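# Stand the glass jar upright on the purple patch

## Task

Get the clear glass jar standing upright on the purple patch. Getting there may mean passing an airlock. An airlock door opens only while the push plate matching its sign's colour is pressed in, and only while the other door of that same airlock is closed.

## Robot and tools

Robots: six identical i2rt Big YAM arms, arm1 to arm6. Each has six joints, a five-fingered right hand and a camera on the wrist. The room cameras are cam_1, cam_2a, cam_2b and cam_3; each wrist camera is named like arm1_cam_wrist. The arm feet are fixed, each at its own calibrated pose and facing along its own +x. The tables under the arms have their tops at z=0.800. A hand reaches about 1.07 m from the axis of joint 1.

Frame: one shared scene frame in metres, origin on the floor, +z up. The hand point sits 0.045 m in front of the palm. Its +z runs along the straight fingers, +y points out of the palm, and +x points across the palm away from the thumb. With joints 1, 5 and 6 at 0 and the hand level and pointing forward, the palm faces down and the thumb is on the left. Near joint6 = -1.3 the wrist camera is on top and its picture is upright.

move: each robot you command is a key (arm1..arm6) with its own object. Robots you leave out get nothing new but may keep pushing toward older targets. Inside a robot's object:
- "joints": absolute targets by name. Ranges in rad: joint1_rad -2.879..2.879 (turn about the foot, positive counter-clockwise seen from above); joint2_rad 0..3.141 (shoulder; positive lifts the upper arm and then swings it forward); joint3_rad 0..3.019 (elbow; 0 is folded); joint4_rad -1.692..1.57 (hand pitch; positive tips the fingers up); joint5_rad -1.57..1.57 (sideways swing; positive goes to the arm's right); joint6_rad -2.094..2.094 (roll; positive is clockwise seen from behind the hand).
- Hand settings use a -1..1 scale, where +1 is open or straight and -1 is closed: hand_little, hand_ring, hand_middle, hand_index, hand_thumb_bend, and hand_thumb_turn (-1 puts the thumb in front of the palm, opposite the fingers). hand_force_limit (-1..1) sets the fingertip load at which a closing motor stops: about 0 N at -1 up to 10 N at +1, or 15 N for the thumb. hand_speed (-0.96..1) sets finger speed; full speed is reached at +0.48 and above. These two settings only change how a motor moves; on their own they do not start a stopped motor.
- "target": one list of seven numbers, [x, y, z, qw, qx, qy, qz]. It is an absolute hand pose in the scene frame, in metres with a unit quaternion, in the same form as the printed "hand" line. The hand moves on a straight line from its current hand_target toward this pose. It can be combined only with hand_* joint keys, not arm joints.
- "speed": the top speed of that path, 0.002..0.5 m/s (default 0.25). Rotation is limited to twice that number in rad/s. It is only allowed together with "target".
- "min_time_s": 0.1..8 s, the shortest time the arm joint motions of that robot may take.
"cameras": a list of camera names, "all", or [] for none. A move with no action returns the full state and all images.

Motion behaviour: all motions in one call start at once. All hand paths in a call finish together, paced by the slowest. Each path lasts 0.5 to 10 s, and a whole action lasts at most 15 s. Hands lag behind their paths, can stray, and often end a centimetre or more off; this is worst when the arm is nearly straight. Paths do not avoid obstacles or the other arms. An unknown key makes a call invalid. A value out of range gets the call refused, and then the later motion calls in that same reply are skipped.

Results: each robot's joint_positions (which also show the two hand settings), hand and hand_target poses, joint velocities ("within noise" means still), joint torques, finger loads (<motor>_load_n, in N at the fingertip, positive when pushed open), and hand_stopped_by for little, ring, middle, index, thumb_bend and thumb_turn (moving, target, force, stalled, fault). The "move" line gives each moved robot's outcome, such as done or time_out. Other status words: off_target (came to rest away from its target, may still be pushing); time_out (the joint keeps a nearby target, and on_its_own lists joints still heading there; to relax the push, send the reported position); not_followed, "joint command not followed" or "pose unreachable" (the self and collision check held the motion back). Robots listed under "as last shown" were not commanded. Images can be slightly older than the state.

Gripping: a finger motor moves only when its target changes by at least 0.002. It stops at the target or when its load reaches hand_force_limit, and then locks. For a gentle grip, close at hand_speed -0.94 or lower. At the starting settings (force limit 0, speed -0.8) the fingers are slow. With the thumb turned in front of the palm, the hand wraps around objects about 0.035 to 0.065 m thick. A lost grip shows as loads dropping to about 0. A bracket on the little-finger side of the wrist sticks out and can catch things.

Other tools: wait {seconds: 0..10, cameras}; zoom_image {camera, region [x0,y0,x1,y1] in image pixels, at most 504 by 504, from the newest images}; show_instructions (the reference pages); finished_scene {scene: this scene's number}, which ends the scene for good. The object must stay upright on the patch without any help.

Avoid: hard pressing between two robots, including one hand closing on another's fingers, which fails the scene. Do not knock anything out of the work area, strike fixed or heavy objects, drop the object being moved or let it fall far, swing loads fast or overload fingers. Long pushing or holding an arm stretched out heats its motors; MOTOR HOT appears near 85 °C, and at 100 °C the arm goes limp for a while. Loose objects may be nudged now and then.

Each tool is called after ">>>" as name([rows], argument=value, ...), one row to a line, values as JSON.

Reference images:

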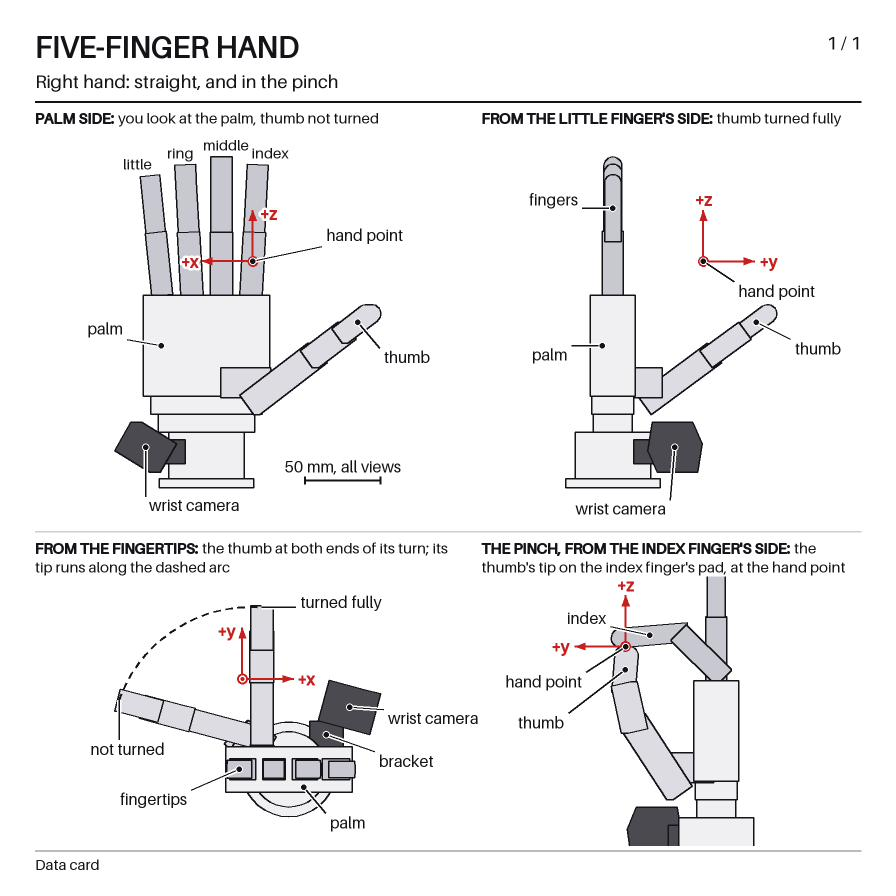

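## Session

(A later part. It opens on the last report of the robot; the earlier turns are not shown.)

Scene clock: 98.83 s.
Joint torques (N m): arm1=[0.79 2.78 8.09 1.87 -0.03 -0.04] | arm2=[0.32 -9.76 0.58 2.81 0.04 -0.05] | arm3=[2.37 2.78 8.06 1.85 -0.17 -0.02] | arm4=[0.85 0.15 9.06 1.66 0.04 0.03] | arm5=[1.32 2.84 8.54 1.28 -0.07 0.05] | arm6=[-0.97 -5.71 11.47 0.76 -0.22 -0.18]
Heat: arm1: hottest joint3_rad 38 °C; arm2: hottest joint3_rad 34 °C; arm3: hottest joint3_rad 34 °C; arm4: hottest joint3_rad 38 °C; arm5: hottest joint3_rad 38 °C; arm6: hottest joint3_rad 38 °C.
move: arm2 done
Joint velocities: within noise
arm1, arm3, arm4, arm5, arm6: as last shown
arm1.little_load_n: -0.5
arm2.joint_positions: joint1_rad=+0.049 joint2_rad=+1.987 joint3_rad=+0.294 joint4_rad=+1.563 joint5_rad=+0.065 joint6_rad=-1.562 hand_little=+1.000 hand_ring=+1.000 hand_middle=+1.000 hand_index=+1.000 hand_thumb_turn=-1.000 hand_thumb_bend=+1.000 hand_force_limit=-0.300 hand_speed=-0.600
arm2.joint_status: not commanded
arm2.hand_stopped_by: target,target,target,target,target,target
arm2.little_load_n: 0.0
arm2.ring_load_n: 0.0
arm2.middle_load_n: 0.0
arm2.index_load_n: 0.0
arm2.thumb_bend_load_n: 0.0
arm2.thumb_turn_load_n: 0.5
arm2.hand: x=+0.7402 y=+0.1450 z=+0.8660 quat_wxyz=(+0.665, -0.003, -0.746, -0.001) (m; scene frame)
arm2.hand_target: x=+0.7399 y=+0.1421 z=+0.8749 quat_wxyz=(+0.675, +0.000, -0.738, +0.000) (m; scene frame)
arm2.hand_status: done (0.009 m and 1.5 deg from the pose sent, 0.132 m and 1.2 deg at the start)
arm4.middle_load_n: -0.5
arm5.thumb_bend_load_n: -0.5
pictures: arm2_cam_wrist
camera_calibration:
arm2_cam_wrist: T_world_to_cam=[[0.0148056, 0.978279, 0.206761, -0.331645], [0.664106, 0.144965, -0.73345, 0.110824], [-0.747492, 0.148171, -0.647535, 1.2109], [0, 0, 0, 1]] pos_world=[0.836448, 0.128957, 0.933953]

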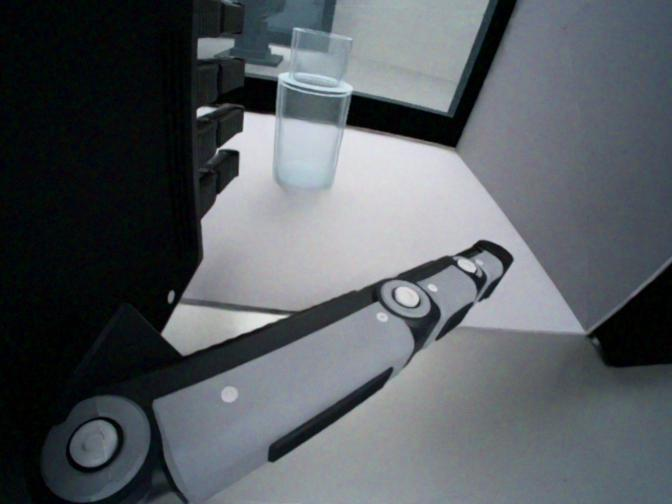

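>>> move(arm2={"target": [0.93, 0.142, 1.15, 0.7071, 0, -0.7071, 0], "speed": 0.3}, arm3={"target": [0.25, 0.12, 1.2, 0, 0.7071, 0, 0.7071], "speed": 0.3}, arm4={"joints": {"joint1_rad": 1.765, "joint2_rad": 0.95, "joint3_rad": 0.35, "joint4_rad": 0.6, "joint5_rad": 0.222, "joint6_rad": -1.57, "hand_little": -1, "hand_ring": -1, "hand_middle": -1, "hand_index": -1, "hand_speed": 0.3}, "min_time_s": 2.5}, arm1={"joints": {"joint1_rad": 0.29, "joint2_rad": 0.95, "joint3_rad": 0.35, "joint4_rad": 0.6, "joint5_rad": 0.222, "joint6_rad": -1.57, "hand_little": -1, "hand_ring": -1, "hand_middle": -1, "hand_index": -1, "hand_speed": 0.3}, "min_time_s": 2.5}, cameras=["arm1_cam_wrist", "arm4_cam_wrist", "arm3_cam_wrist", "cam_1", "cam_2a"])

Scene clock: 108.60 s.
Joint torques (N m): arm1=[-0.44 -1.9 7.69 2.96 0.12 -0.14] | arm2=[0.38 1.9 15.04 1.57 0.01 0.11] | arm3=[1.96 -1.44 8.17 2.03 -0.26 -0.11] | arm4=[2.02 -3.84 7.62 2.7 0.12 -0.17] | arm5=[1.2 2.78 8.58 1.28 -0.05 0.04] | arm6=[-1.08 -5.66 11.36 0.79 -0.21 -0.17]
Heat: arm1: hottest joint3_rad 38 °C; arm2: hottest joint3_rad 34 °C; arm3: hottest joint3_rad 34 °C; arm4: hottest joint3_rad 38 °C; arm5: hottest joint3_rad 38 °C; arm6: hottest joint3_rad 38 °C.
move: arm1 done; arm2 off_target; arm3 done; arm4 done
Joint velocities: within noise
arm1.joint_positions: joint1_rad=+0.306 joint2_rad=+0.939 joint3_rad=+0.355 joint4_rad=+0.581 joint5_rad=+0.219 joint6_rad=-1.561 hand_little=-1.000 hand_ring=-1.000 hand_middle=-1.000 hand_index=-1.000 hand_thumb_turn=+1.000 hand_thumb_bend=+1.000 hand_force_limit=+0.000 hand_speed=+0.300
arm1.joint_status: all done
arm1.hand_stopped_by: target,target,target,target,target,target
arm1.little_load_n: 0.0
arm1.ring_load_n: 0.0
arm1.middle_load_n: 0.0
arm1.index_load_n: 0.0
arm1.thumb_bend_load_n: 0.0
arm1.thumb_turn_load_n: 0.0
arm1.hand: x=+0.7597 y=-1.7844 z=+1.0291 quat_wxyz=(-0.700, -0.004, +0.714, -0.009) (m; scene frame)
arm1.hand_target: x=+0.7594 y=-1.7765 z=+1.0273 quat_wxyz=(-0.702, +0.000, +0.713, +0.001) (m; scene frame)
arm1.hand_status: not commanded
arm2.joint_positions: joint1_rad=+0.207 joint2_rad=+0.010 joint3_rad=+0.289 joint4_rad=-0.344 joint5_rad=+0.220 joint6_rad=-1.582 hand_little=+1.000 hand_ring=+1.000 hand_middle=+1.000 hand_index=+1.000 hand_thumb_turn=-1.000 hand_thumb_bend=+1.000 hand_force_limit=-0.300 hand_speed=-0.600
arm2.joint_status: not commanded
arm2.hand_stopped_by: target,target,target,target,target,target
arm2.little_load_n: 0.0
arm2.ring_load_n: 0.0
arm2.middle_load_n: 0.0
arm2.index_load_n: 0.0
arm2.thumb_bend_load_n: 0.0
arm2.thumb_turn_load_n: 0.0
arm2.hand: x=+0.9208 y=+0.1431 z=+1.1194 quat_wxyz=(+0.690, +0.008, -0.724, -0.010) (m; scene frame)
arm2.hand_target: x=+0.9271 y=+0.1431 z=+1.1495 quat_wxyz=(+0.707, +0.000, -0.707, +0.000) (m; scene frame)
arm2.hand_status: off_target (0.032 m and 3.1 deg from the pose sent, 0.342 m and 6.6 deg at the start)
arm3.joint_positions: joint1_rad=-0.239 joint2_rad=+0.788 joint3_rad=+0.714 joint4_rad=+0.059 joint5_rad=+1.368 joint6_rad=-1.569 hand_little=+1.000 hand_ring=+1.000 hand_middle=+1.000 hand_index=+1.000 hand_thumb_turn=+1.000 hand_thumb_bend=+1.000 hand_force_limit=+0.000 hand_speed=-0.800
arm3.joint_status: not commanded
arm3.hand_stopped_by: target,target,target,target,target,target
arm3.little_load_n: 0.0
arm3.ring_load_n: 0.0
arm3.middle_load_n: 0.0
arm3.index_load_n: 0.0
arm3.thumb_bend_load_n: 0.0
arm3.thumb_turn_load_n: 0.0
arm3.hand: x=+0.2493 y=+0.1228 z=+1.1981 quat_wxyz=(+0.003, +0.709, +0.005, +0.705) (m; scene frame)
arm3.hand_target: x=+0.2500 y=+0.1199 z=+1.2000 quat_wxyz=(+0.000, +0.707, +0.000, +0.707) (m; scene frame)
arm3.hand_status: done (0.003 m and 0.7 deg from the pose sent, 0.171 m and 80.8 deg at the start)
arm4.joint_positions: joint1_rad=+1.752 joint2_rad=+0.945 joint3_rad=+0.355 joint4_rad=+0.580 joint5_rad=+0.219 joint6_rad=-1.556 hand_little=-1.000 hand_ring=-1.000 hand_middle=-1.000 hand_index=-1.000 hand_thumb_turn=+1.000 hand_thumb_bend=+1.000 hand_force_limit=+0.000 hand_speed=+0.300
arm4.joint_status: all done
arm4.hand_stopped_by: target,target,target,target,target,target
arm4.little_load_n: 0.0
arm4.ring_load_n: 0.0
arm4.middle_load_n: 0.0
arm4.index_load_n: 0.0
arm4.thumb_bend_load_n: 0.0
arm4.thumb_turn_load_n: 0.0
arm4.hand: x=+0.4587 y=-1.9463 z=+1.0607 quat_wxyz=(-0.002, +0.711, -0.014, +0.704) (m; scene frame)
arm4.hand_target: x=+0.4586 y=-1.9416 z=+1.0620 quat_wxyz=(-0.002, +0.707, -0.006, +0.707) (m; scene frame)
arm4.hand_status: not commanded
arm5, arm6: as last shown
arm5.thumb_bend_load_n: 0.0
pictures: arm1_cam_wrist, arm3_cam_wrist, arm4_cam_wrist, cam_1, cam_2a
camera_calibration:
arm1_cam_wrist: T_world_to_cam=[[-0.042937, 0.951118, 0.305828, 1.41209], [0.439549, 0.292877, -0.849129, 1.07761], [-0.897192, 0.0979674, -0.430638, 1.41272], [0, 0, 0, 1]] pos_world=[0.854454, -1.79707, 1.09154]
arm3_cam_wrist: T_world_to_cam=[[0.0286967, -0.969715, 0.242549, -0.174806], [-0.451718, -0.229039, -0.86226, 1.1839], [0.891699, -0.0848195, -0.44461, 0.437677], [0, 0, 0, 1]] pos_world=[0.149526, 0.138771, 1.25782]
arm4_cam_wrist: T_world_to_cam=[[0.000950431, -0.956711, 0.291039, -2.17323], [-0.412793, -0.265461, -0.871282, 0.615806], [0.910824, -0.119311, -0.395176, -0.117275], [0, 0, 0, 1]] pos_world=[0.363083, -1.92967, 1.12269]

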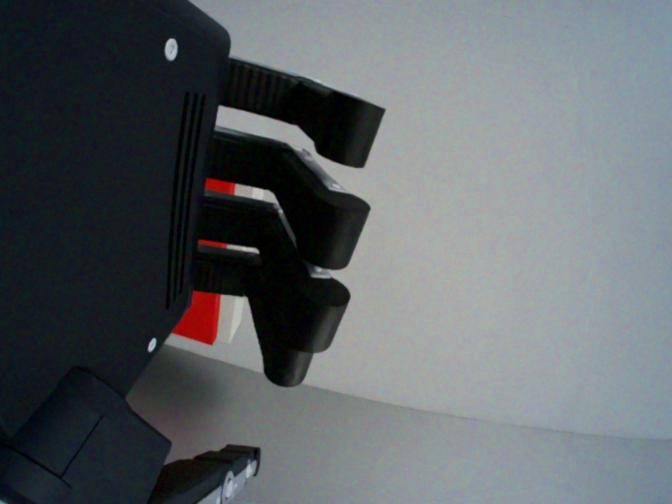

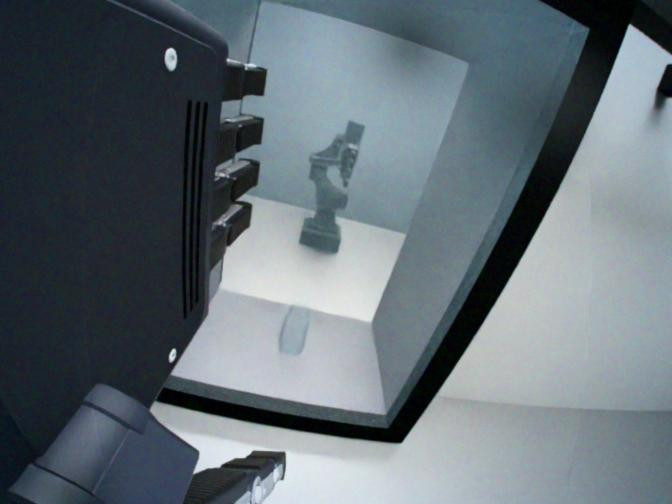

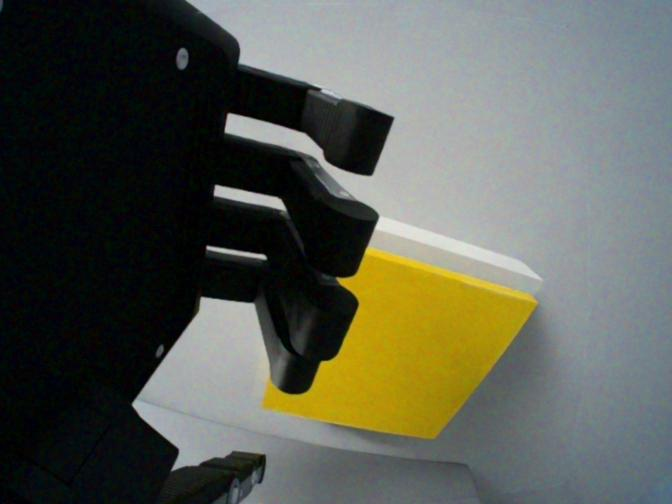

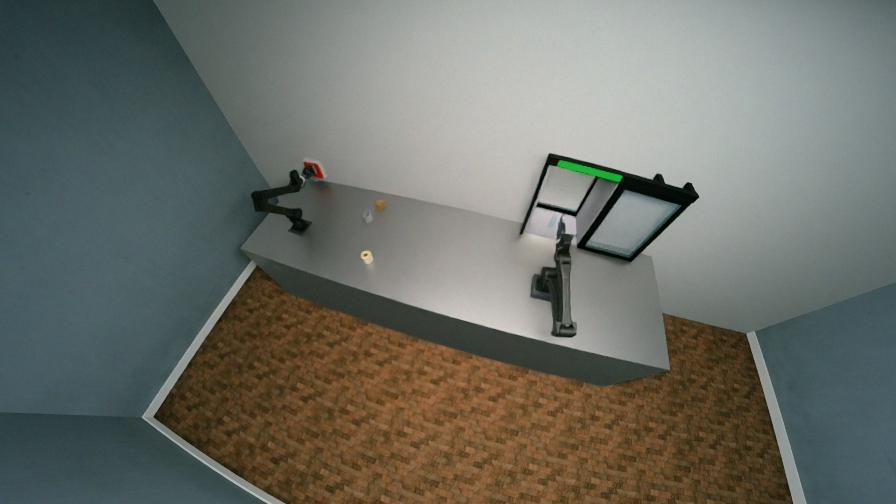

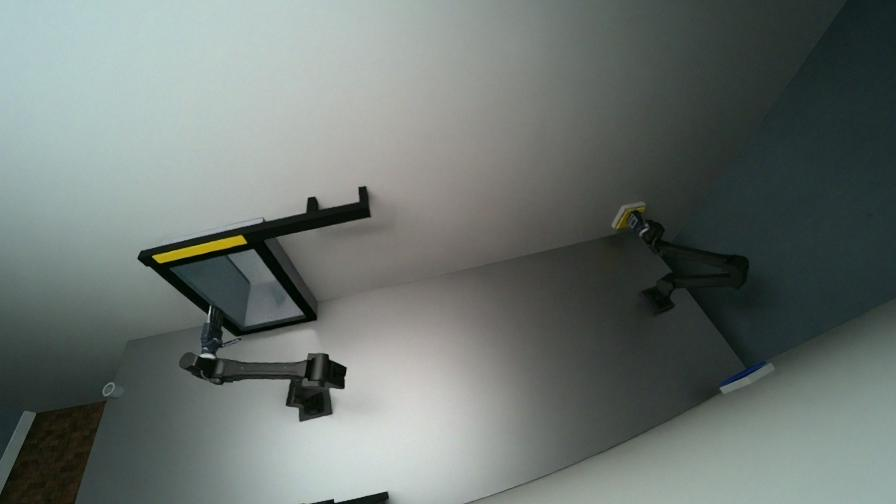

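>>> move(arm6={"target": [-0.80, 1.66, 0.99, 0, 0.7071, 0, 0.7071], "speed": 0.2}, arm4={"target": [0.45, -2.058, 0.99, 0, 0.7071, 0, 0.7071], "speed": 0.2}, arm1={"target": [0.77, -1.834, 0.99, 0.7071, 0, -0.7071, 0], "speed": 0.2}, cameras=["arm1_cam_wrist", "arm4_cam_wrist", "cam_1"])

Scene clock: 114.03 s.
Joint torques (N m): arm1=[2.02 -2.55 6.37 2.84 0.13 -0.14] | arm2=[0.09 2.02 15.02 1.59 0.02 0.1] | arm3=[1.96 -1.44 8.13 2 -0.26 -0.12] | arm4=[-0.5 -5.01 5.45 2.85 -0.11 -0.13] | arm5=[1.08 2.73 8.54 1.26 -0.07 0.04] | arm6=[0.67 -4.95 6.09 1.39 0.14 -0.18]
Heat: arm1: hottest joint3_rad 37 °C; arm2: hottest joint3_rad 35 °C; arm3: hottest joint3_rad 35 °C; arm4: hottest joint3_rad 37 °C; arm5: hottest joint3_rad 38 °C; arm6: hottest joint3_rad 38 °C.
move: arm1 done; arm4 done; arm6 done
Joint velocities: within noise
arm1.joint_positions: joint1_rad=+0.503 joint2_rad=+1.116 joint3_rad=+0.310 joint4_rad=+0.825 joint5_rad=+0.447 joint6_rad=-1.568 hand_little=-1.000 hand_ring=-1.000 hand_middle=-1.000 hand_index=-1.000 hand_thumb_turn=+1.000 hand_thumb_bend=+1.000 hand_force_limit=+0.000 hand_speed=+0.300
arm1.joint_status: not commanded
arm1.hand_stopped_by: target,target,target,target,target,target
arm1.little_load_n: 0.0
arm1.ring_load_n: 0.0
arm1.middle_load_n: 0.0
arm1.index_load_n: 0.0
arm1.thumb_bend_load_n: 0.0
arm1.thumb_turn_load_n: 0.0
arm1.hand: x=+0.7687 y=-1.8280 z=+0.9940 quat_wxyz=(-0.708, +0.008, +0.706, +0.001) (m; scene frame)
arm1.hand_target: x=+0.7701 y=-1.8339 z=+0.9900 quat_wxyz=(-0.707, +0.000, +0.707, +0.000) (m; scene frame)
arm1.hand_status: done (0.007 m and 0.9 deg from the pose sent, 0.064 m and 1.6 deg at the start)
arm2, arm3, arm5: as last shown
arm2.thumb_turn_load_n: 0.5
arm3.joint_positions: joint1_rad=-0.239 joint2_rad=+0.788 joint3_rad=+0.714 joint4_rad=+0.060 joint5_rad=+1.368 joint6_rad=-1.570 hand_little=+1.000 hand_ring=+1.000 hand_middle=+1.000 hand_index=+1.000 hand_thumb_turn=+1.000 hand_thumb_bend=+1.000 hand_force_limit=+0.000 hand_speed=-0.800
arm4.joint_positions: joint1_rad=+1.290 joint2_rad=+1.212 joint3_rad=+0.240 joint4_rad=+0.964 joint5_rad=-0.270 joint6_rad=-1.567 hand_little=-1.000 hand_ring=-1.000 hand_middle=-1.000 hand_index=-1.000 hand_thumb_turn=+1.000 hand_thumb_bend=+1.000 hand_force_limit=+0.000 hand_speed=+0.300
arm4.joint_status: not commanded
arm4.hand_stopped_by: target,target,target,target,target,target
arm4.little_load_n: 0.0
arm4.ring_load_n: 0.0
arm4.middle_load_n: 0.0
arm4.index_load_n: 0.0
arm4.thumb_bend_load_n: 0.0
arm4.thumb_turn_load_n: -0.5
arm4.hand: x=+0.4524 y=-2.0523 z=+0.9894 quat_wxyz=(-0.009, +0.710, -0.002, +0.704) (m; scene frame)
arm4.hand_target: x=+0.4500 y=-2.0580 z=+0.9902 quat_wxyz=(+0.000, +0.707, +0.000, +0.707) (m; scene frame)
arm4.hand_status: done (0.006 m and 1.2 deg from the pose sent, 0.133 m and 1.7 deg at the start)
arm6.joint_positions: joint1_rad=+0.316 joint2_rad=+1.318 joint3_rad=+0.183 joint4_rad=+1.140 joint5_rad=+0.275 joint6_rad=-1.556 hand_little=-1.000 hand_ring=-1.000 hand_middle=-1.000 hand_index=-1.000 hand_thumb_turn=+1.000 hand_thumb_bend=+1.000 hand_force_limit=+0.500 hand_speed=+0.300
arm6.joint_status: not commanded
arm6.hand_stopped_by: target,target,target,target,target,target
arm6.little_load_n: 0.0
arm6.ring_load_n: 0.0
arm6.middle_load_n: 0.0
arm6.index_load_n: 0.0
arm6.thumb_bend_load_n: 0.0
arm6.thumb_turn_load_n: 0.0
arm6.hand: x=-0.7976 y=+1.6578 z=+0.9906 quat_wxyz=(-0.002, +0.705, -0.006, +0.710) (m; scene frame)
arm6.hand_target: x=-0.7999 y=+1.6599 z=+0.9900 quat_wxyz=(+0.000, +0.707, +0.000, +0.707) (m; scene frame)
arm6.hand_status: done (0.003 m and 0.9 deg from the pose sent, 0.109 m and 0.7 deg at the start)
pictures: arm1_cam_wrist, arm4_cam_wrist, cam_1
camera_calibration:
arm1_cam_wrist: T_world_to_cam=[[-0.00714681, 0.952518, 0.304398, 1.44114], [0.430766, 0.277646, -0.858693, 1.04509], [-0.902435, 0.124988, -0.412297, 1.44519], [0, 0, 0, 1]] pos_world=[0.864299, -1.84351, 1.05458]
arm4_cam_wrist: T_world_to_cam=[[0.0259235, -0.954279, 0.29779, -2.26678], [-0.403539, -0.28253, -0.870249, 0.482673], [0.914595, -0.0976098, -0.392413, -0.112327], [0, 0, 0, 1]] pos_world=[0.356274, -2.03774, 1.05099]

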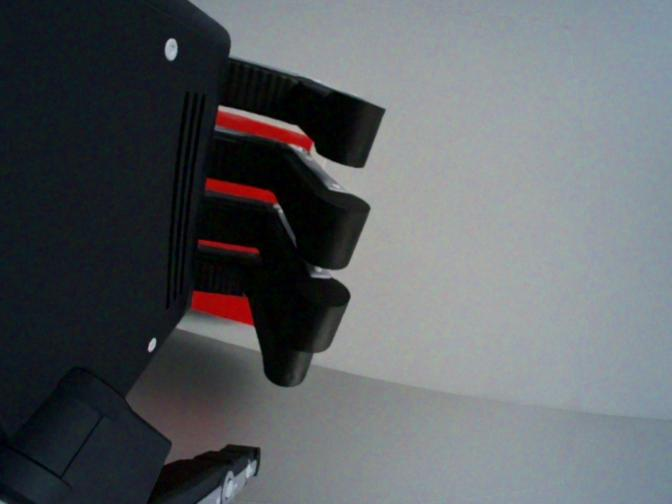

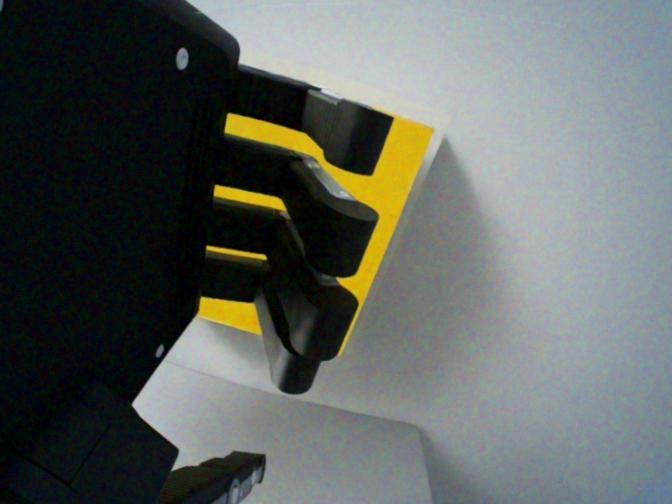

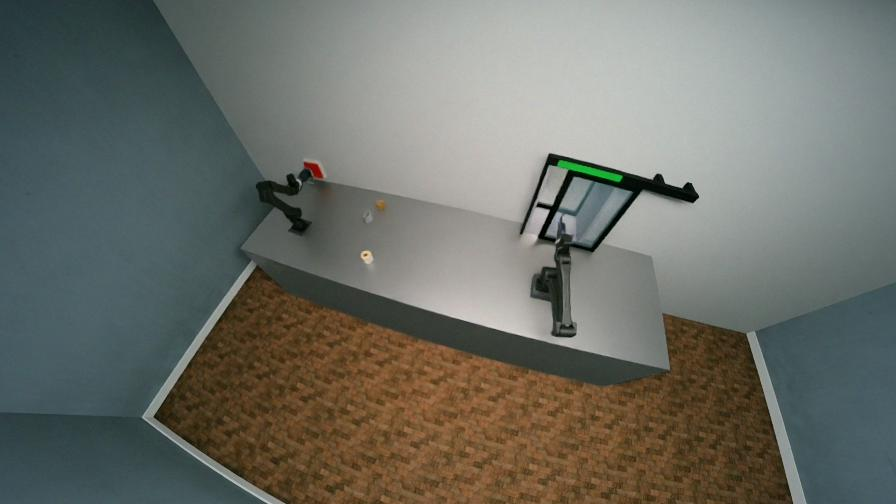

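>>> move(arm4={"target": [0.55, -2.055, 0.99, 0, 0.7071, 0, 0.7071], "speed": 0.12}, cameras=["arm4_cam_wrist", "arm3_cam_wrist", "cam_2a"])

Scene clock: 115.93 s.
Joint torques (N m): arm1=[2.14 -2.55 6.38 2.85 0.13 -0.14] | arm2=[-0.03 2.02 15.02 1.63 0.01 0.12] | arm3=[1.96 -1.38 8.14 2 -0.26 -0.12] | arm4=[3.19 -4.13 13.87 0.91 -0.12 0.02] | arm5=[1.38 2.73 8.57 1.28 -0.07 0.05] | arm6=[1.03 -4.78 6.04 1.32 0.1 -0.18]
Heat: arm1: hottest joint3_rad 37 °C; arm2: hottest joint3_rad 35 °C; arm3: hottest joint3_rad 35 °C; arm4: hottest joint3_rad 38 °C; arm5: hottest joint3_rad 38 °C; arm6: hottest joint3_rad 38 °C.
move: arm4 off_target
Joint velocities: within noise
arm1, arm2, arm3, arm5, arm6: as last shown
arm2.thumb_bend_load_n: -0.5
arm2.thumb_turn_load_n: 0.0
arm4.joint_positions: joint1_rad=+1.341 joint2_rad=+1.423 joint3_rad=+0.362 joint4_rad=+1.023 joint5_rad=-0.179 joint6_rad=-1.581 hand_little=-1.001 hand_ring=-1.000 hand_middle=-1.000 hand_index=-1.000 hand_thumb_turn=+1.000 hand_thumb_bend=+1.000 hand_force_limit=+0.000 hand_speed=+0.300
arm4.joint_status: not commanded
arm4.hand_stopped_by: target,target,target,target,target,target
arm4.little_load_n: -8.5
arm4.ring_load_n: 0.0
arm4.middle_load_n: 0.0
arm4.index_load_n: 0.0
arm4.thumb_bend_load_n: 0.0
arm4.thumb_turn_load_n: 0.0
arm4.hand: x=+0.5026 y=-2.0586 z=+0.9703 quat_wxyz=(+0.008, +0.720, -0.012, +0.694) (m; scene frame)
arm4.hand_target: x=+0.5438 y=-2.0531 z=+0.9914 quat_wxyz=(+0.000, +0.707, +0.000, +0.707) (m; scene frame)
arm4.hand_status: off_target (0.051 m and 2.7 deg from the pose sent, 0.098 m and 1.2 deg at the start)
arm5.thumb_bend_load_n: -0.5
pictures: arm3_cam_wrist, arm4_cam_wrist, cam_2a
camera_calibration:
arm3_cam_wrist: T_world_to_cam=[[0.0287693, -0.969609, 0.242961, -0.175374], [-0.451654, -0.229444, -0.862185, 1.18394], [0.891729, -0.0849302, -0.444529, 0.437631], [0, 0, 0, 1]] pos_world=[0.149526, 0.138771, 1.25792]
arm4_cam_wrist: T_world_to_cam=[[-0.00196966, -0.952069, 0.305878, -2.25777], [-0.440157, -0.273829, -0.855149, 0.506199], [0.897919, -0.136319, -0.418521, -0.212216], [0, 0, 0, 1]] pos_world=[0.408913, -2.03987, 1.03466]

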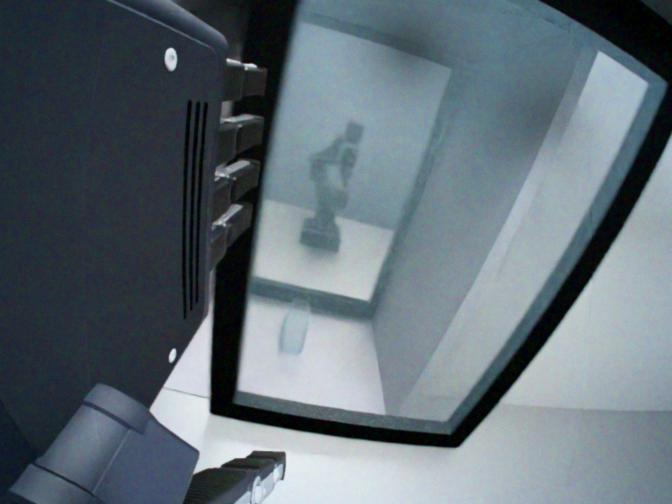

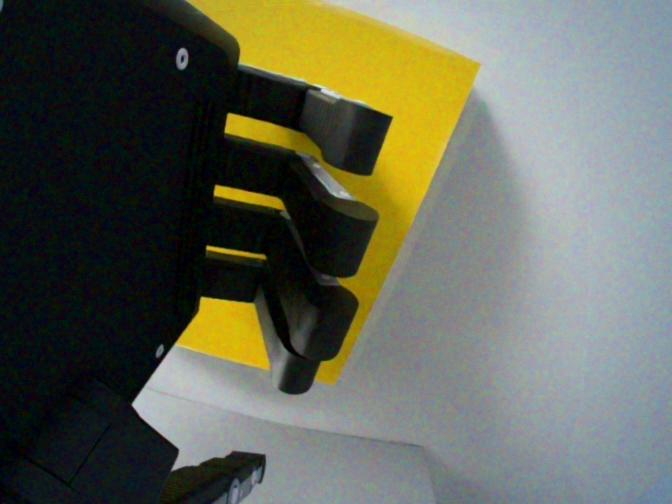

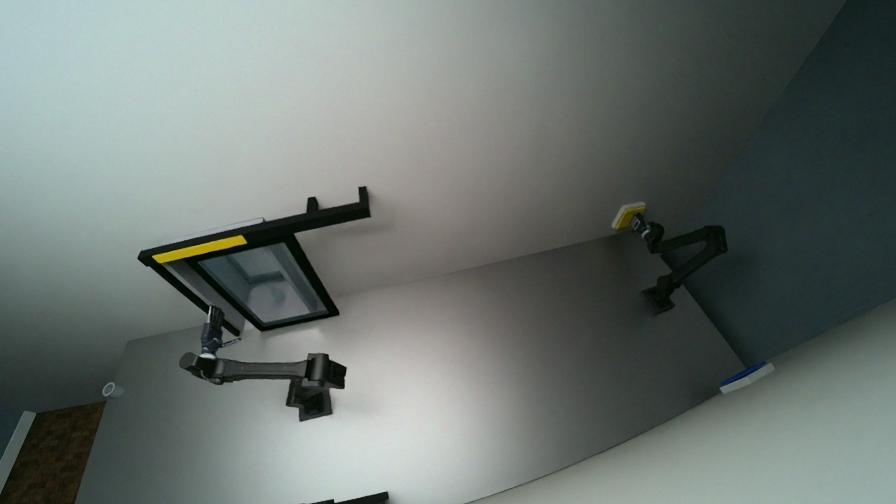

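>>> move(arm4={"target": [0.52, -2.055, 0.985, 0, 0.7071, 0, 0.7071], "speed": 0.1}, cameras=["arm3_cam_wrist", "cam_2a"])

Scene clock: 117.37 s.
Joint torques (N m): arm1=[2.08 -2.61 6.38 2.84 0.14 -0.14] | arm2=[0.26 2.2 14.98 1.54 -0.01 0.13] | arm3=[2.08 -1.38 8.17 2 -0.26 -0.12] | arm4=[1.44 -6.36 8.35 2.22 -0.74 0] | arm5=[1.32 2.73 8.57 1.29 -0.06 0.05] | arm6=[0.26 -4.19 6.11 1.28 0.14 -0.17]
Heat: arm1: hottest joint3_rad 37 °C; arm2: hottest joint3_rad 36 °C; arm3: hottest joint3_rad 35 °C; arm4: hottest joint3_rad 38 °C; arm5: hottest joint3_rad 38 °C; arm6: hottest joint3_rad 38 °C.
move: arm4 off_target
Joint velocities: within noise
arm1, arm2, arm3, arm5, arm6: as last shown
arm2.thumb_bend_load_n: 0.0
arm4.joint_positions: joint1_rad=+1.341 joint2_rad=+1.423 joint3_rad=+0.362 joint4_rad=+1.027 joint5_rad=-0.182 joint6_rad=-1.581 hand_little=-1.001 hand_ring=-1.000 hand_middle=-1.000 hand_index=-1.000 hand_thumb_turn=+1.000 hand_thumb_bend=+1.000 hand_force_limit=+0.000 hand_speed=+0.300
arm4.joint_status: not commanded
arm4.hand_stopped_by: target,target,target,target,target,target
arm4.little_load_n: -8.5
arm4.ring_load_n: 0.0
arm4.middle_load_n: 0.0
arm4.index_load_n: 0.0
arm4.thumb_bend_load_n: 0.0
arm4.thumb_turn_load_n: 0.0
arm4.hand: x=+0.5029 y=-2.0582 z=+0.9716 quat_wxyz=(+0.007, +0.719, -0.011, +0.695) (m; scene frame)
arm4.hand_target: x=+0.5189 y=-2.0548 z=+0.9851 quat_wxyz=(+0.000, +0.707, +0.000, +0.707) (m; scene frame)
arm4.hand_status: off_target (0.022 m and 2.4 deg from the pose sent, 0.023 m and 2.7 deg at the start)
arm5.thumb_bend_load_n: 0.0
arm6.index_load_n: -0.5
pictures: arm3_cam_wrist, cam_2a
camera_calibration:
arm3_cam_wrist: T_world_to_cam=[[0.0287693, -0.969609, 0.242961, -0.175374], [-0.451654, -0.229444, -0.862185, 1.18394], [0.891729, -0.0849302, -0.444529, 0.437631], [0, 0, 0, 1]] pos_world=[0.149526, 0.138771, 1.25792]

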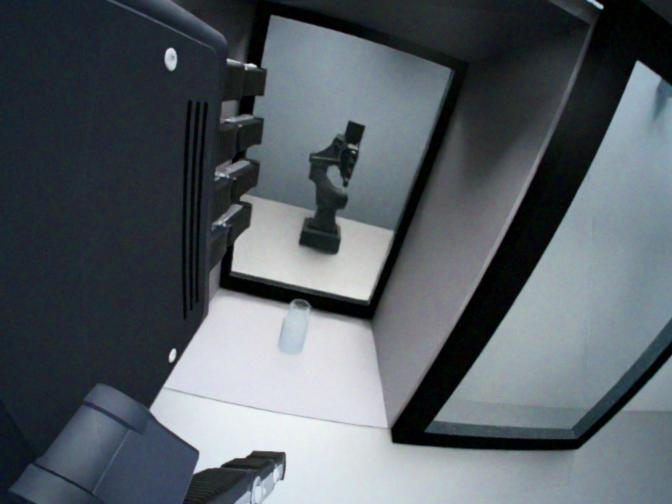

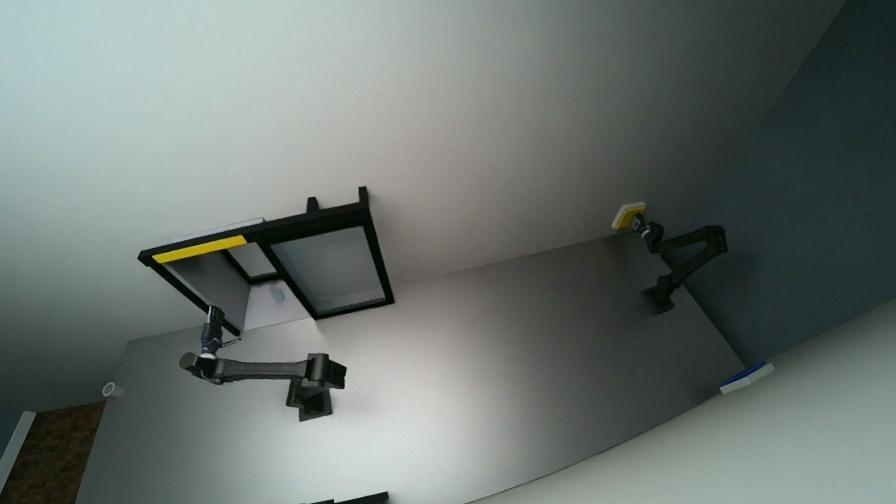

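>>> move(arm3={"target": [0.40, 0.134, 0.97, 0, 0.7071, 0, 0.7071], "speed": 0.25}, cameras=["arm3_cam_wrist", "cam_2a"])

Scene clock: 120.87 s.
Joint torques (N m): arm1=[2.08 -2.55 6.37 2.84 0.13 -0.14] | arm2=[0.62 2.14 15.08 1.58 0.03 0.1] | arm3=[1.61 -4.78 5.67 2.47 -0.26 -0.15] | arm4=[1.32 -6.53 8.36 2.18 -0.74 -0.01] | arm5=[1.32 2.84 8.51 1.29 -0.07 0.05] | arm6=[0.67 -4.78 6.01 1.33 0.16 -0.16]
Heat: arm1: hottest joint3_rad 37 °C; arm2: hottest joint3_rad 36 °C; arm3: hottest joint3_rad 35 °C; arm4: hottest joint3_rad 38 °C; arm5: hottest joint3_rad 38 °C; arm6: hottest joint3_rad 38 °C.
move: arm3 done
Joint velocities: within noise
arm1, arm2, arm4, arm5, arm6: as last shown
arm2.thumb_turn_load_n: 0.5
arm3.joint_positions: joint1_rad=-0.684 joint2_rad=+1.473 joint3_rad=+0.463 joint4_rad=+0.999 joint5_rad=+0.918 joint6_rad=-1.565 hand_little=+1.000 hand_ring=+1.000 hand_middle=+1.000 hand_index=+1.000 hand_thumb_turn=+1.000 hand_thumb_bend=+1.000 hand_force_limit=+0.000 hand_speed=-0.800
arm3.joint_status: not commanded
arm3.hand_stopped_by: target,target,target,target,target,target
arm3.little_load_n: 0.0
arm3.ring_load_n: 0.0
arm3.middle_load_n: 0.0
arm3.index_load_n: 0.0
arm3.thumb_bend_load_n: 0.0
arm3.thumb_turn_load_n: 0.0
arm3.hand: x=+0.3958 y=+0.1351 z=+0.9687 quat_wxyz=(-0.003, +0.710, +0.003, +0.704) (m; scene frame)
arm3.hand_target: x=+0.3999 y=+0.1340 z=+0.9701 quat_wxyz=(+0.000, +0.707, +0.000, +0.707) (m; scene frame)
arm3.hand_status: done (0.005 m and 0.7 deg from the pose sent, 0.274 m and 0.7 deg at the start)
arm4.little_load_n: -8.0
arm4.middle_load_n: 0.5
arm6.ring_load_n: -0.5
arm6.index_load_n: 0.0
pictures: arm3_cam_wrist, cam_2a
camera_calibration:
arm3_cam_wrist: T_world_to_cam=[[0.0347139, -0.972093, 0.232014, -0.103258], [-0.453624, -0.222187, -0.863052, 1.05575], [0.890517, -0.075287, -0.448678, 0.209278], [0, 0, 0, 1]] pos_world=[0.296132, 0.149954, 1.02902]

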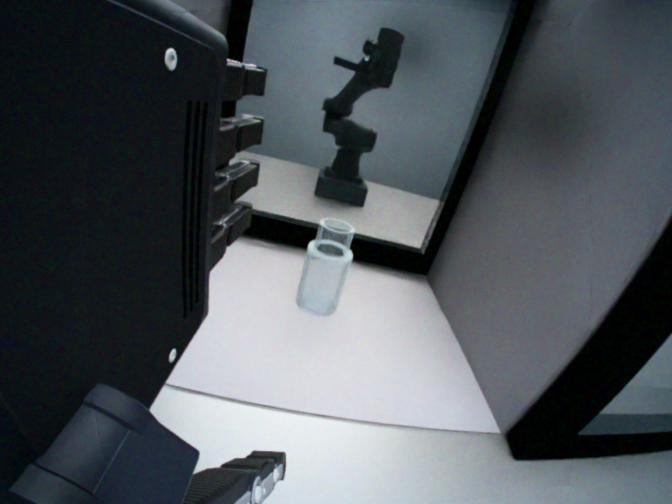

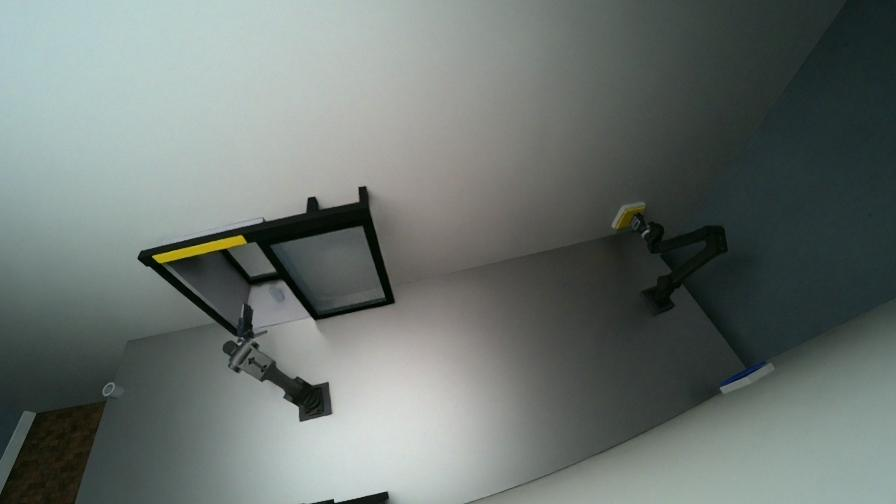

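>>> move(arm3={"target": [0.44, 0.128, 0.90, 0, 0.7071, 0, 0.7071], "speed": 0.15, "joints": {"hand_thumb_turn": -1, "hand_speed": 0.3}})

>>> move(arm3={"target": [0.576, 0.128, 0.851, 0, 0.7071, 0, 0.7071], "speed": 0.12}, cameras=["arm3_cam_wrist"])

Scene clock: 123.43 s.
Joint torques (N m): arm1=[2.08 -2.55 6.39 2.84 0.13 -0.13] | arm2=[0.38 2.26 15.01 1.59 0.01 0.11] | arm3=[1.67 -6.59 5.23 2.44 -0.25 -0.12] | arm4=[1.32 -6.42 8.32 2.24 -0.74 0] | arm5=[1.32 2.73 8.57 1.22 -0.07 0.04] | arm6=[0.56 -4.31 6.02 1.37 0.13 -0.16]
Heat: arm1: hottest joint3_rad 37 °C; arm2: hottest joint3_rad 36 °C; arm3: hottest joint3_rad 35 °C; arm4: hottest joint3_rad 38 °C; arm5: hottest joint3_rad 38 °C; arm6: hottest joint3_rad 38 °C.
move: arm3 off_target
Joint velocities: within noise
arm1, arm2, arm4, arm6: as last shown
arm3.joint_positions: joint1_rad=-0.786 joint2_rad=+1.778 joint3_rad=+0.483 joint4_rad=+1.265 joint5_rad=+0.817 joint6_rad=-1.566 hand_little=+1.000 hand_ring=+1.000 hand_middle=+1.000 hand_index=+1.000 hand_thumb_turn=-1.000 hand_thumb_bend=+1.000 hand_force_limit=+0.000 hand_speed=+0.300
arm3.joint_status: all done
arm3.hand_stopped_by: target,target,target,target,target,target
arm3.little_load_n: 0.0
arm3.ring_load_n: 0.0
arm3.middle_load_n: 0.0
arm3.index_load_n: 0.0
arm3.thumb_bend_load_n: 0.0
arm3.thumb_turn_load_n: 0.0
arm3.hand: x=+0.4307 y=+0.1239 z=+0.8944 quat_wxyz=(+0.003, +0.715, +0.008, +0.699) (m; scene frame)
arm3.hand_target: x=+0.4398 y=+0.1278 z=+0.9002 quat_wxyz=(+0.000, +0.707, +0.000, +0.707) (m; scene frame)
arm3.hand_status: off_target (0.012 m and 1.6 deg from the pose sent, 0.082 m and 0.7 deg at the start)
arm4.ring_load_n: 0.5
arm4.middle_load_n: 0.0
arm5.joint_positions: joint1_rad=-1.083 joint2_rad=+0.614 joint3_rad=+1.399 joint4_rad=-1.536 joint5_rad=+0.000 joint6_rad=-1.200 hand_little=+1.000 hand_ring=+1.000 hand_middle=+1.000 hand_index=+1.000 hand_thumb_turn=+1.000 hand_thumb_bend=+1.000 hand_force_limit=+0.000 hand_speed=-0.800
arm5.joint_status: not commanded
arm5.hand_stopped_by: target,target,target,target,target,target
arm5.little_load_n: 0.0
arm5.ring_load_n: 0.0
arm5.middle_load_n: 0.0
arm5.index_load_n: 0.0
arm5.thumb_bend_load_n: 0.0
arm5.thumb_turn_load_n: 0.0
arm5.hand: x=-1.1106 y=-0.0952 z=+1.3214 quat_wxyz=(+0.125, +0.719, -0.570, +0.378) (m; scene frame)
arm5.hand_target: x=-1.1105 y=-0.0952 z=+1.3328 quat_wxyz=(+0.128, +0.714, -0.567, +0.391) (m; scene frame)
arm5.hand_status: not commanded
arm6.ring_load_n: 0.0
arm6.thumb_turn_load_n: 0.5
pictures: none

Scene clock: 125.27 s.
Joint torques (N m): arm1=[2.02 -2.49 6.37 2.84 0.13 -0.14] | arm2=[0.73 2.2 15.12 1.59 0.02 0.08] | arm3=[1.85 -9.82 5.74 1.54 -0.28 -0.12] | arm4=[1.26 -6.42 8.28 2.29 -0.74 0] | arm5=[1.44 2.73 8.58 1.26 -0.06 0.05] | arm6=[0.91 -4.54 5.96 1.44 0.14 -0.18]
Heat: arm1: hottest joint3_rad 37 °C; arm2: hottest joint3_rad 37 °C; arm3: hottest joint3_rad 35 °C; arm4: hottest joint3_rad 38 °C; arm5: hottest joint3_rad 38 °C; arm6: hottest joint3_rad 38 °C.
move: arm3 done
Joint velocities: within noise
arm1, arm2, arm4, arm5, arm6: as last shown
arm2.thumb_turn_load_n: 0.0
arm3.joint_positions: joint1_rad=-1.005 joint2_rad=+2.049 joint3_rad=+0.791 joint4_rad=+1.255 joint5_rad=+0.599 joint6_rad=-1.566 hand_little=+1.000 hand_ring=+1.000 hand_middle=+1.000 hand_index=+1.000 hand_thumb_turn=-1.000 hand_thumb_bend=+1.000 hand_force_limit=+0.000 hand_speed=+0.300
arm3.joint_status: not commanded
arm3.hand_stopped_by: target,target,target,target,target,target
arm3.little_load_n: 0.0
arm3.ring_load_n: 0.0
arm3.middle_load_n: 0.0
arm3.index_load_n: 0.0
arm3.thumb_bend_load_n: 0.0
arm3.thumb_turn_load_n: 0.5
arm3.hand: x=+0.5659 y=+0.1266 z=+0.8509 quat_wxyz=(-0.004, +0.709, +0.000, +0.705) (m; scene frame)
arm3.hand_target: x=+0.5757 y=+0.1278 z=+0.8510 quat_wxyz=(+0.000, +0.707, +0.000, +0.707) (m; scene frame)
arm3.hand_status: done (0.010 m and 0.5 deg from the pose sent, 0.152 m and 1.6 deg at the start)
arm4.ring_load_n: 0.0
arm6.thumb_turn_load_n: 0.0
pictures: arm3_cam_wrist
camera_calibration:
arm3_cam_wrist: T_world_to_cam=[[0.0318751, -0.973511, 0.226409, -0.0835814], [-0.450442, -0.216208, -0.866231, 1.02956], [0.892236, -0.0743731, -0.445402, 0.000328595], [0, 0, 0, 1]] pos_world=[0.466129, 0.141256, 0.910907]

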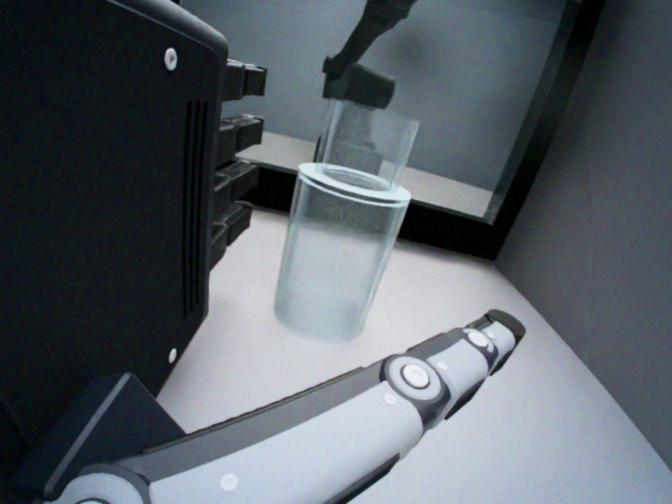

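>>> move(arm3={"target": [0.597, 0.125, 0.849, 0, 0.7071, 0, 0.7071], "speed": 0.08})

>>> move(arm3={"joints": {"hand_thumb_bend": 0.4, "hand_little": 0.6, "hand_ring": 0.6, "hand_middle": 0.6, "hand_index": 0.6, "hand_speed": -0.85, "hand_force_limit": -0.5}}, cameras=["arm3_cam_wrist"])

Scene clock: 127.17 s.
Joint torques (N m): arm1=[2.08 -2.49 6.37 2.84 0.13 -0.14] | arm2=[0.09 2.02 14.94 1.58 0.02 0.11] | arm3=[1.85 -10.23 6.08 1.52 -0.27 -0.12] | arm4=[1.26 -6.59 8.31 2.26 -0.75 0.01] | arm5=[1.38 2.73 8.53 1.22 -0.06 0.04] | arm6=[-0.03 -4.37 6.13 1.37 0.13 -0.17]
Heat: arm1: hottest joint3_rad 36 °C; arm2: hottest joint3_rad 37 °C; arm3: hottest joint3_rad 35 °C; arm4: hottest joint3_rad 38 °C; arm5: hottest joint3_rad 38 °C; arm6: hottest joint3_rad 38 °C.
move: arm3 done
Joint velocities: within noise
arm1, arm2, arm4, arm5, arm6: as last shown
arm1.thumb_turn_load_n: 0.5
arm2.thumb_turn_load_n: 0.5
arm3.joint_positions: joint1_rad=-1.035 joint2_rad=+2.070 joint3_rad=+0.838 joint4_rad=+1.229 joint5_rad=+0.569 joint6_rad=-1.566 hand_little=+1.000 hand_ring=+1.000 hand_middle=+1.000 hand_index=+1.000 hand_thumb_turn=-1.000 hand_thumb_bend=+1.000 hand_force_limit=+0.000 hand_speed=+0.300
arm3.joint_status: not commanded
arm3.hand_stopped_by: target,target,target,target,target,target
arm3.little_load_n: 0.0
arm3.ring_load_n: 0.0
arm3.middle_load_n: 0.0
arm3.index_load_n: 0.0
arm3.thumb_bend_load_n: 0.0
arm3.thumb_turn_load_n: 0.0
arm3.hand: x=+0.5866 y=+0.1236 z=+0.8491 quat_wxyz=(-0.004, +0.709, +0.000, +0.705) (m; scene frame)
arm3.hand_target: x=+0.5967 y=+0.1248 z=+0.8492 quat_wxyz=(+0.000, +0.707, +0.000, +0.707) (m; scene frame)
arm3.hand_status: done (0.010 m and 0.5 deg from the pose sent, 0.031 m and 0.5 deg at the start)
pictures: none

Scene clock: 130.43 s.
Joint torques (N m): arm1=[2.02 -2.49 6.37 2.84 0.13 -0.14] | arm2=[0.32 1.67 14.95 1.74 0.03 0.11] | arm3=[1.79 -10.17 6.04 1.52 -0.26 -0.12] | arm4=[1.26 -6.42 8.35 2.26 -0.74 -0.01] | arm5=[1.14 2.78 8.58 1.26 -0.06 0.04] | arm6=[0.21 -5.07 6.13 1.36 0.14 -0.21]
Heat: arm1: hottest joint3_rad 36 °C; arm2: hottest joint3_rad 37 °C; arm3: hottest joint3_rad 35 °C; arm4: hottest joint3_rad 38 °C; arm5: hottest joint3_rad 38 °C; arm6: hottest joint3_rad 37 °C.
move: arm3 done
Joint velocities: within noise
arm1, arm4, arm5, arm6: as last shown
arm1.thumb_turn_load_n: 0.0
arm2.joint_positions: joint1_rad=+0.207 joint2_rad=+0.010 joint3_rad=+0.289 joint4_rad=-0.344 joint5_rad=+0.220 joint6_rad=-1.582 hand_little=+1.000 hand_ring=+1.000 hand_middle=+1.000 hand_index=+1.000 hand_thumb_turn=-1.000 hand_thumb_bend=+1.000 hand_force_limit=-0.300 hand_speed=-0.600
arm2.joint_status: not commanded
arm2.hand_stopped_by: target,target,target,target,target,target
arm2.little_load_n: 0.0
arm2.ring_load_n: 0.0
arm2.middle_load_n: 0.0
arm2.index_load_n: 0.0
arm2.thumb_bend_load_n: 0.5
arm2.thumb_turn_load_n: 0.0
arm2.hand: x=+0.9208 y=+0.1431 z=+1.1194 quat_wxyz=(+0.690, +0.008, -0.724, -0.010) (m; scene frame)
arm2.hand_target: x=+0.9271 y=+0.1431 z=+1.1495 quat_wxyz=(+0.707, +0.000, -0.707, +0.000) (m; scene frame)
arm2.hand_status: not commanded
arm3.joint_positions: joint1_rad=-1.035 joint2_rad=+2.070 joint3_rad=+0.838 joint4_rad=+1.228 joint5_rad=+0.568 joint6_rad=-1.566 hand_little=+0.600 hand_ring=+0.600 hand_middle=+0.600 hand_index=+0.600 hand_thumb_turn=-1.000 hand_thumb_bend=+0.400 hand_force_limit=-0.500 hand_speed=-0.850
arm3.joint_status: all done
arm3.hand_stopped_by: target,target,target,target,target,target
arm3.little_load_n: 0.0
arm3.ring_load_n: 0.0
arm3.middle_load_n: 0.0
arm3.index_load_n: 0.0
arm3.thumb_bend_load_n: 0.0
arm3.thumb_turn_load_n: 0.0
arm3.hand: x=+0.5867 y=+0.1238 z=+0.8492 quat_wxyz=(-0.004, +0.709, +0.000, +0.705) (m; scene frame)
arm3.hand_target: x=+0.5967 y=+0.1248 z=+0.8492 quat_wxyz=(+0.000, +0.707, +0.000, +0.707) (m; scene frame)
arm3.hand_status: not commanded
pictures: arm3_cam_wrist
camera_calibration:
arm3_cam_wrist: T_world_to_cam=[[0.0318764, -0.973511, 0.226408, -0.086682], [-0.450481, -0.216204, -0.866211, 1.03683], [0.892217, -0.0743808, -0.44544, -0.0191572], [0, 0, 0, 1]] pos_world=[0.486929, 0.138356, 0.909207]

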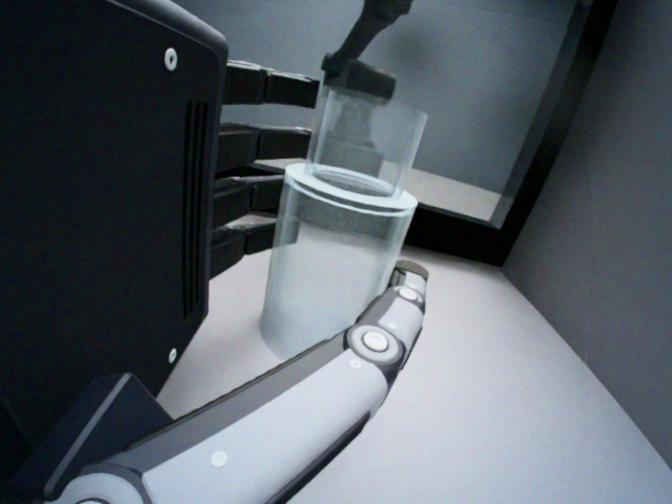

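>>> move(arm3={"joints": {"hand_thumb_bend": -0.6, "hand_little": -0.6, "hand_ring": -0.6, "hand_middle": -0.6, "hand_index": -0.6, "hand_speed": -0.92, "hand_force_limit": -0.3}}, cameras=["arm3_cam_wrist"])

Scene clock: 135.87 s.
Joint torques (N m): arm1=[1.96 -2.43 6.38 2.85 0.13 -0.14] | arm2=[0.21 2.32 15.01 1.72 0.01 0.11] | arm3=[1.9 -10.17 6 1.52 -0.15 -0.1] | arm4=[1.38 -6.36 8.35 2.24 -0.74 -0.01] | arm5=[1.26 2.84 8.57 1.25 -0.06 0.04] | arm6=[0.67 -4.54 5.87 1.39 0.13 -0.19]
Heat: arm1: hottest joint3_rad 36 °C; arm2: hottest joint3_rad 38 °C; arm3: hottest joint3_rad 35 °C; arm4: hottest joint3_rad 38 °C; arm5: hottest joint3_rad 38 °C; arm6: hottest joint3_rad 37 °C.
move: arm3 off_target
Joint velocities: within noise
arm1.joint_positions: joint1_rad=+0.503 joint2_rad=+1.116 joint3_rad=+0.310 joint4_rad=+0.825 joint5_rad=+0.447 joint6_rad=-1.568 hand_little=-1.000 hand_ring=-1.000 hand_middle=-1.000 hand_index=-1.000 hand_thumb_turn=+1.000 hand_thumb_bend=+1.000 hand_force_limit=+0.000 hand_speed=+0.300
arm1.joint_status: not commanded
arm1.hand_stopped_by: target,target,target,target,target,target
arm1.little_load_n: 0.0
arm1.ring_load_n: 0.0
arm1.middle_load_n: 0.0
arm1.index_load_n: 0.0
arm1.thumb_bend_load_n: 0.0
arm1.thumb_turn_load_n: 0.0
arm1.hand: x=+0.7687 y=-1.8280 z=+0.9940 quat_wxyz=(-0.708, +0.008, +0.706, +0.001) (m; scene frame)
arm1.hand_target: x=+0.7701 y=-1.8339 z=+0.9900 quat_wxyz=(-0.707, +0.000, +0.707, +0.000) (m; scene frame)
arm1.hand_status: not commanded
arm2, arm4, arm5: as last shown
arm2.thumb_bend_load_n: 0.0
arm2.thumb_turn_load_n: 0.5
arm3.joint_positions: joint1_rad=-1.035 joint2_rad=+2.070 joint3_rad=+0.839 joint4_rad=+1.228 joint5_rad=+0.566 joint6_rad=-1.569 hand_little=+0.295 hand_ring=+0.415 hand_middle=+0.431 hand_index=+0.444 hand_thumb_turn=-1.000 hand_thumb_bend=+0.320 hand_force_limit=-0.300 hand_speed=-0.920
arm3.joint_status: hand_little off_target (ended at +0.295, target -0.600); hand_ring off_target (ended at +0.415, target -0.600); hand_middle off_target (ended at +0.431, target -0.600); hand_index off_target (ended at +0.444, target -0.600); hand_thumb_bend off_target (ended at +0.320, target -0.600); the others done
arm3.hand_stopped_by: force,force,force,force,force,target
arm3.little_load_n: 3.5
arm3.ring_load_n: 2.5
arm3.middle_load_n: 2.0
arm3.index_load_n: 1.0
arm3.thumb_bend_load_n: 10.5
arm3.thumb_turn_load_n: 3.5
arm3.hand: x=+0.5870 y=+0.1242 z=+0.8493 quat_wxyz=(-0.004, +0.709, +0.002, +0.705) (m; scene frame)
arm3.hand_target: x=+0.5967 y=+0.1248 z=+0.8491 quat_wxyz=(+0.000, +0.707, +0.000, +0.707) (m; scene frame)
arm3.hand_status: not commanded
arm6.joint_positions: joint1_rad=+0.316 joint2_rad=+1.318 joint3_rad=+0.183 joint4_rad=+1.140 joint5_rad=+0.275 joint6_rad=-1.556 hand_little=-1.000 hand_ring=-1.000 hand_middle=-1.000 hand_index=-1.000 hand_thumb_turn=+1.000 hand_thumb_bend=+1.000 hand_force_limit=+0.500 hand_speed=+0.300
arm6.joint_status: not commanded
arm6.hand_stopped_by: target,target,target,target,target,target
arm6.little_load_n: 0.0
arm6.ring_load_n: 0.0
arm6.middle_load_n: 0.0
arm6.index_load_n: 0.0
arm6.thumb_bend_load_n: 0.0
arm6.thumb_turn_load_n: 0.0
arm6.hand: x=-0.7976 y=+1.6578 z=+0.9906 quat_wxyz=(-0.002, +0.705, -0.006, +0.710) (m; scene frame)
arm6.hand_target: x=-0.7999 y=+1.6599 z=+0.9900 quat_wxyz=(+0.000, +0.707, +0.000, +0.707) (m; scene frame)
arm6.hand_status: not commanded
pictures: arm3_cam_wrist
camera_calibration:
arm3_cam_wrist: T_world_to_cam=[[0.0341184, -0.972755, 0.229313, -0.090142], [-0.449942, -0.219829, -0.865579, 1.03667], [0.892406, -0.0736454, -0.445184, -0.0197343], [0, 0, 0, 1]] pos_world=[0.48713, 0.138752, 0.909209]

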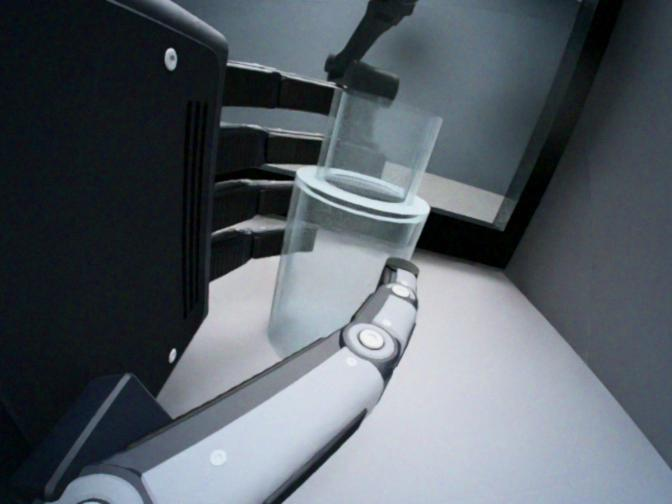

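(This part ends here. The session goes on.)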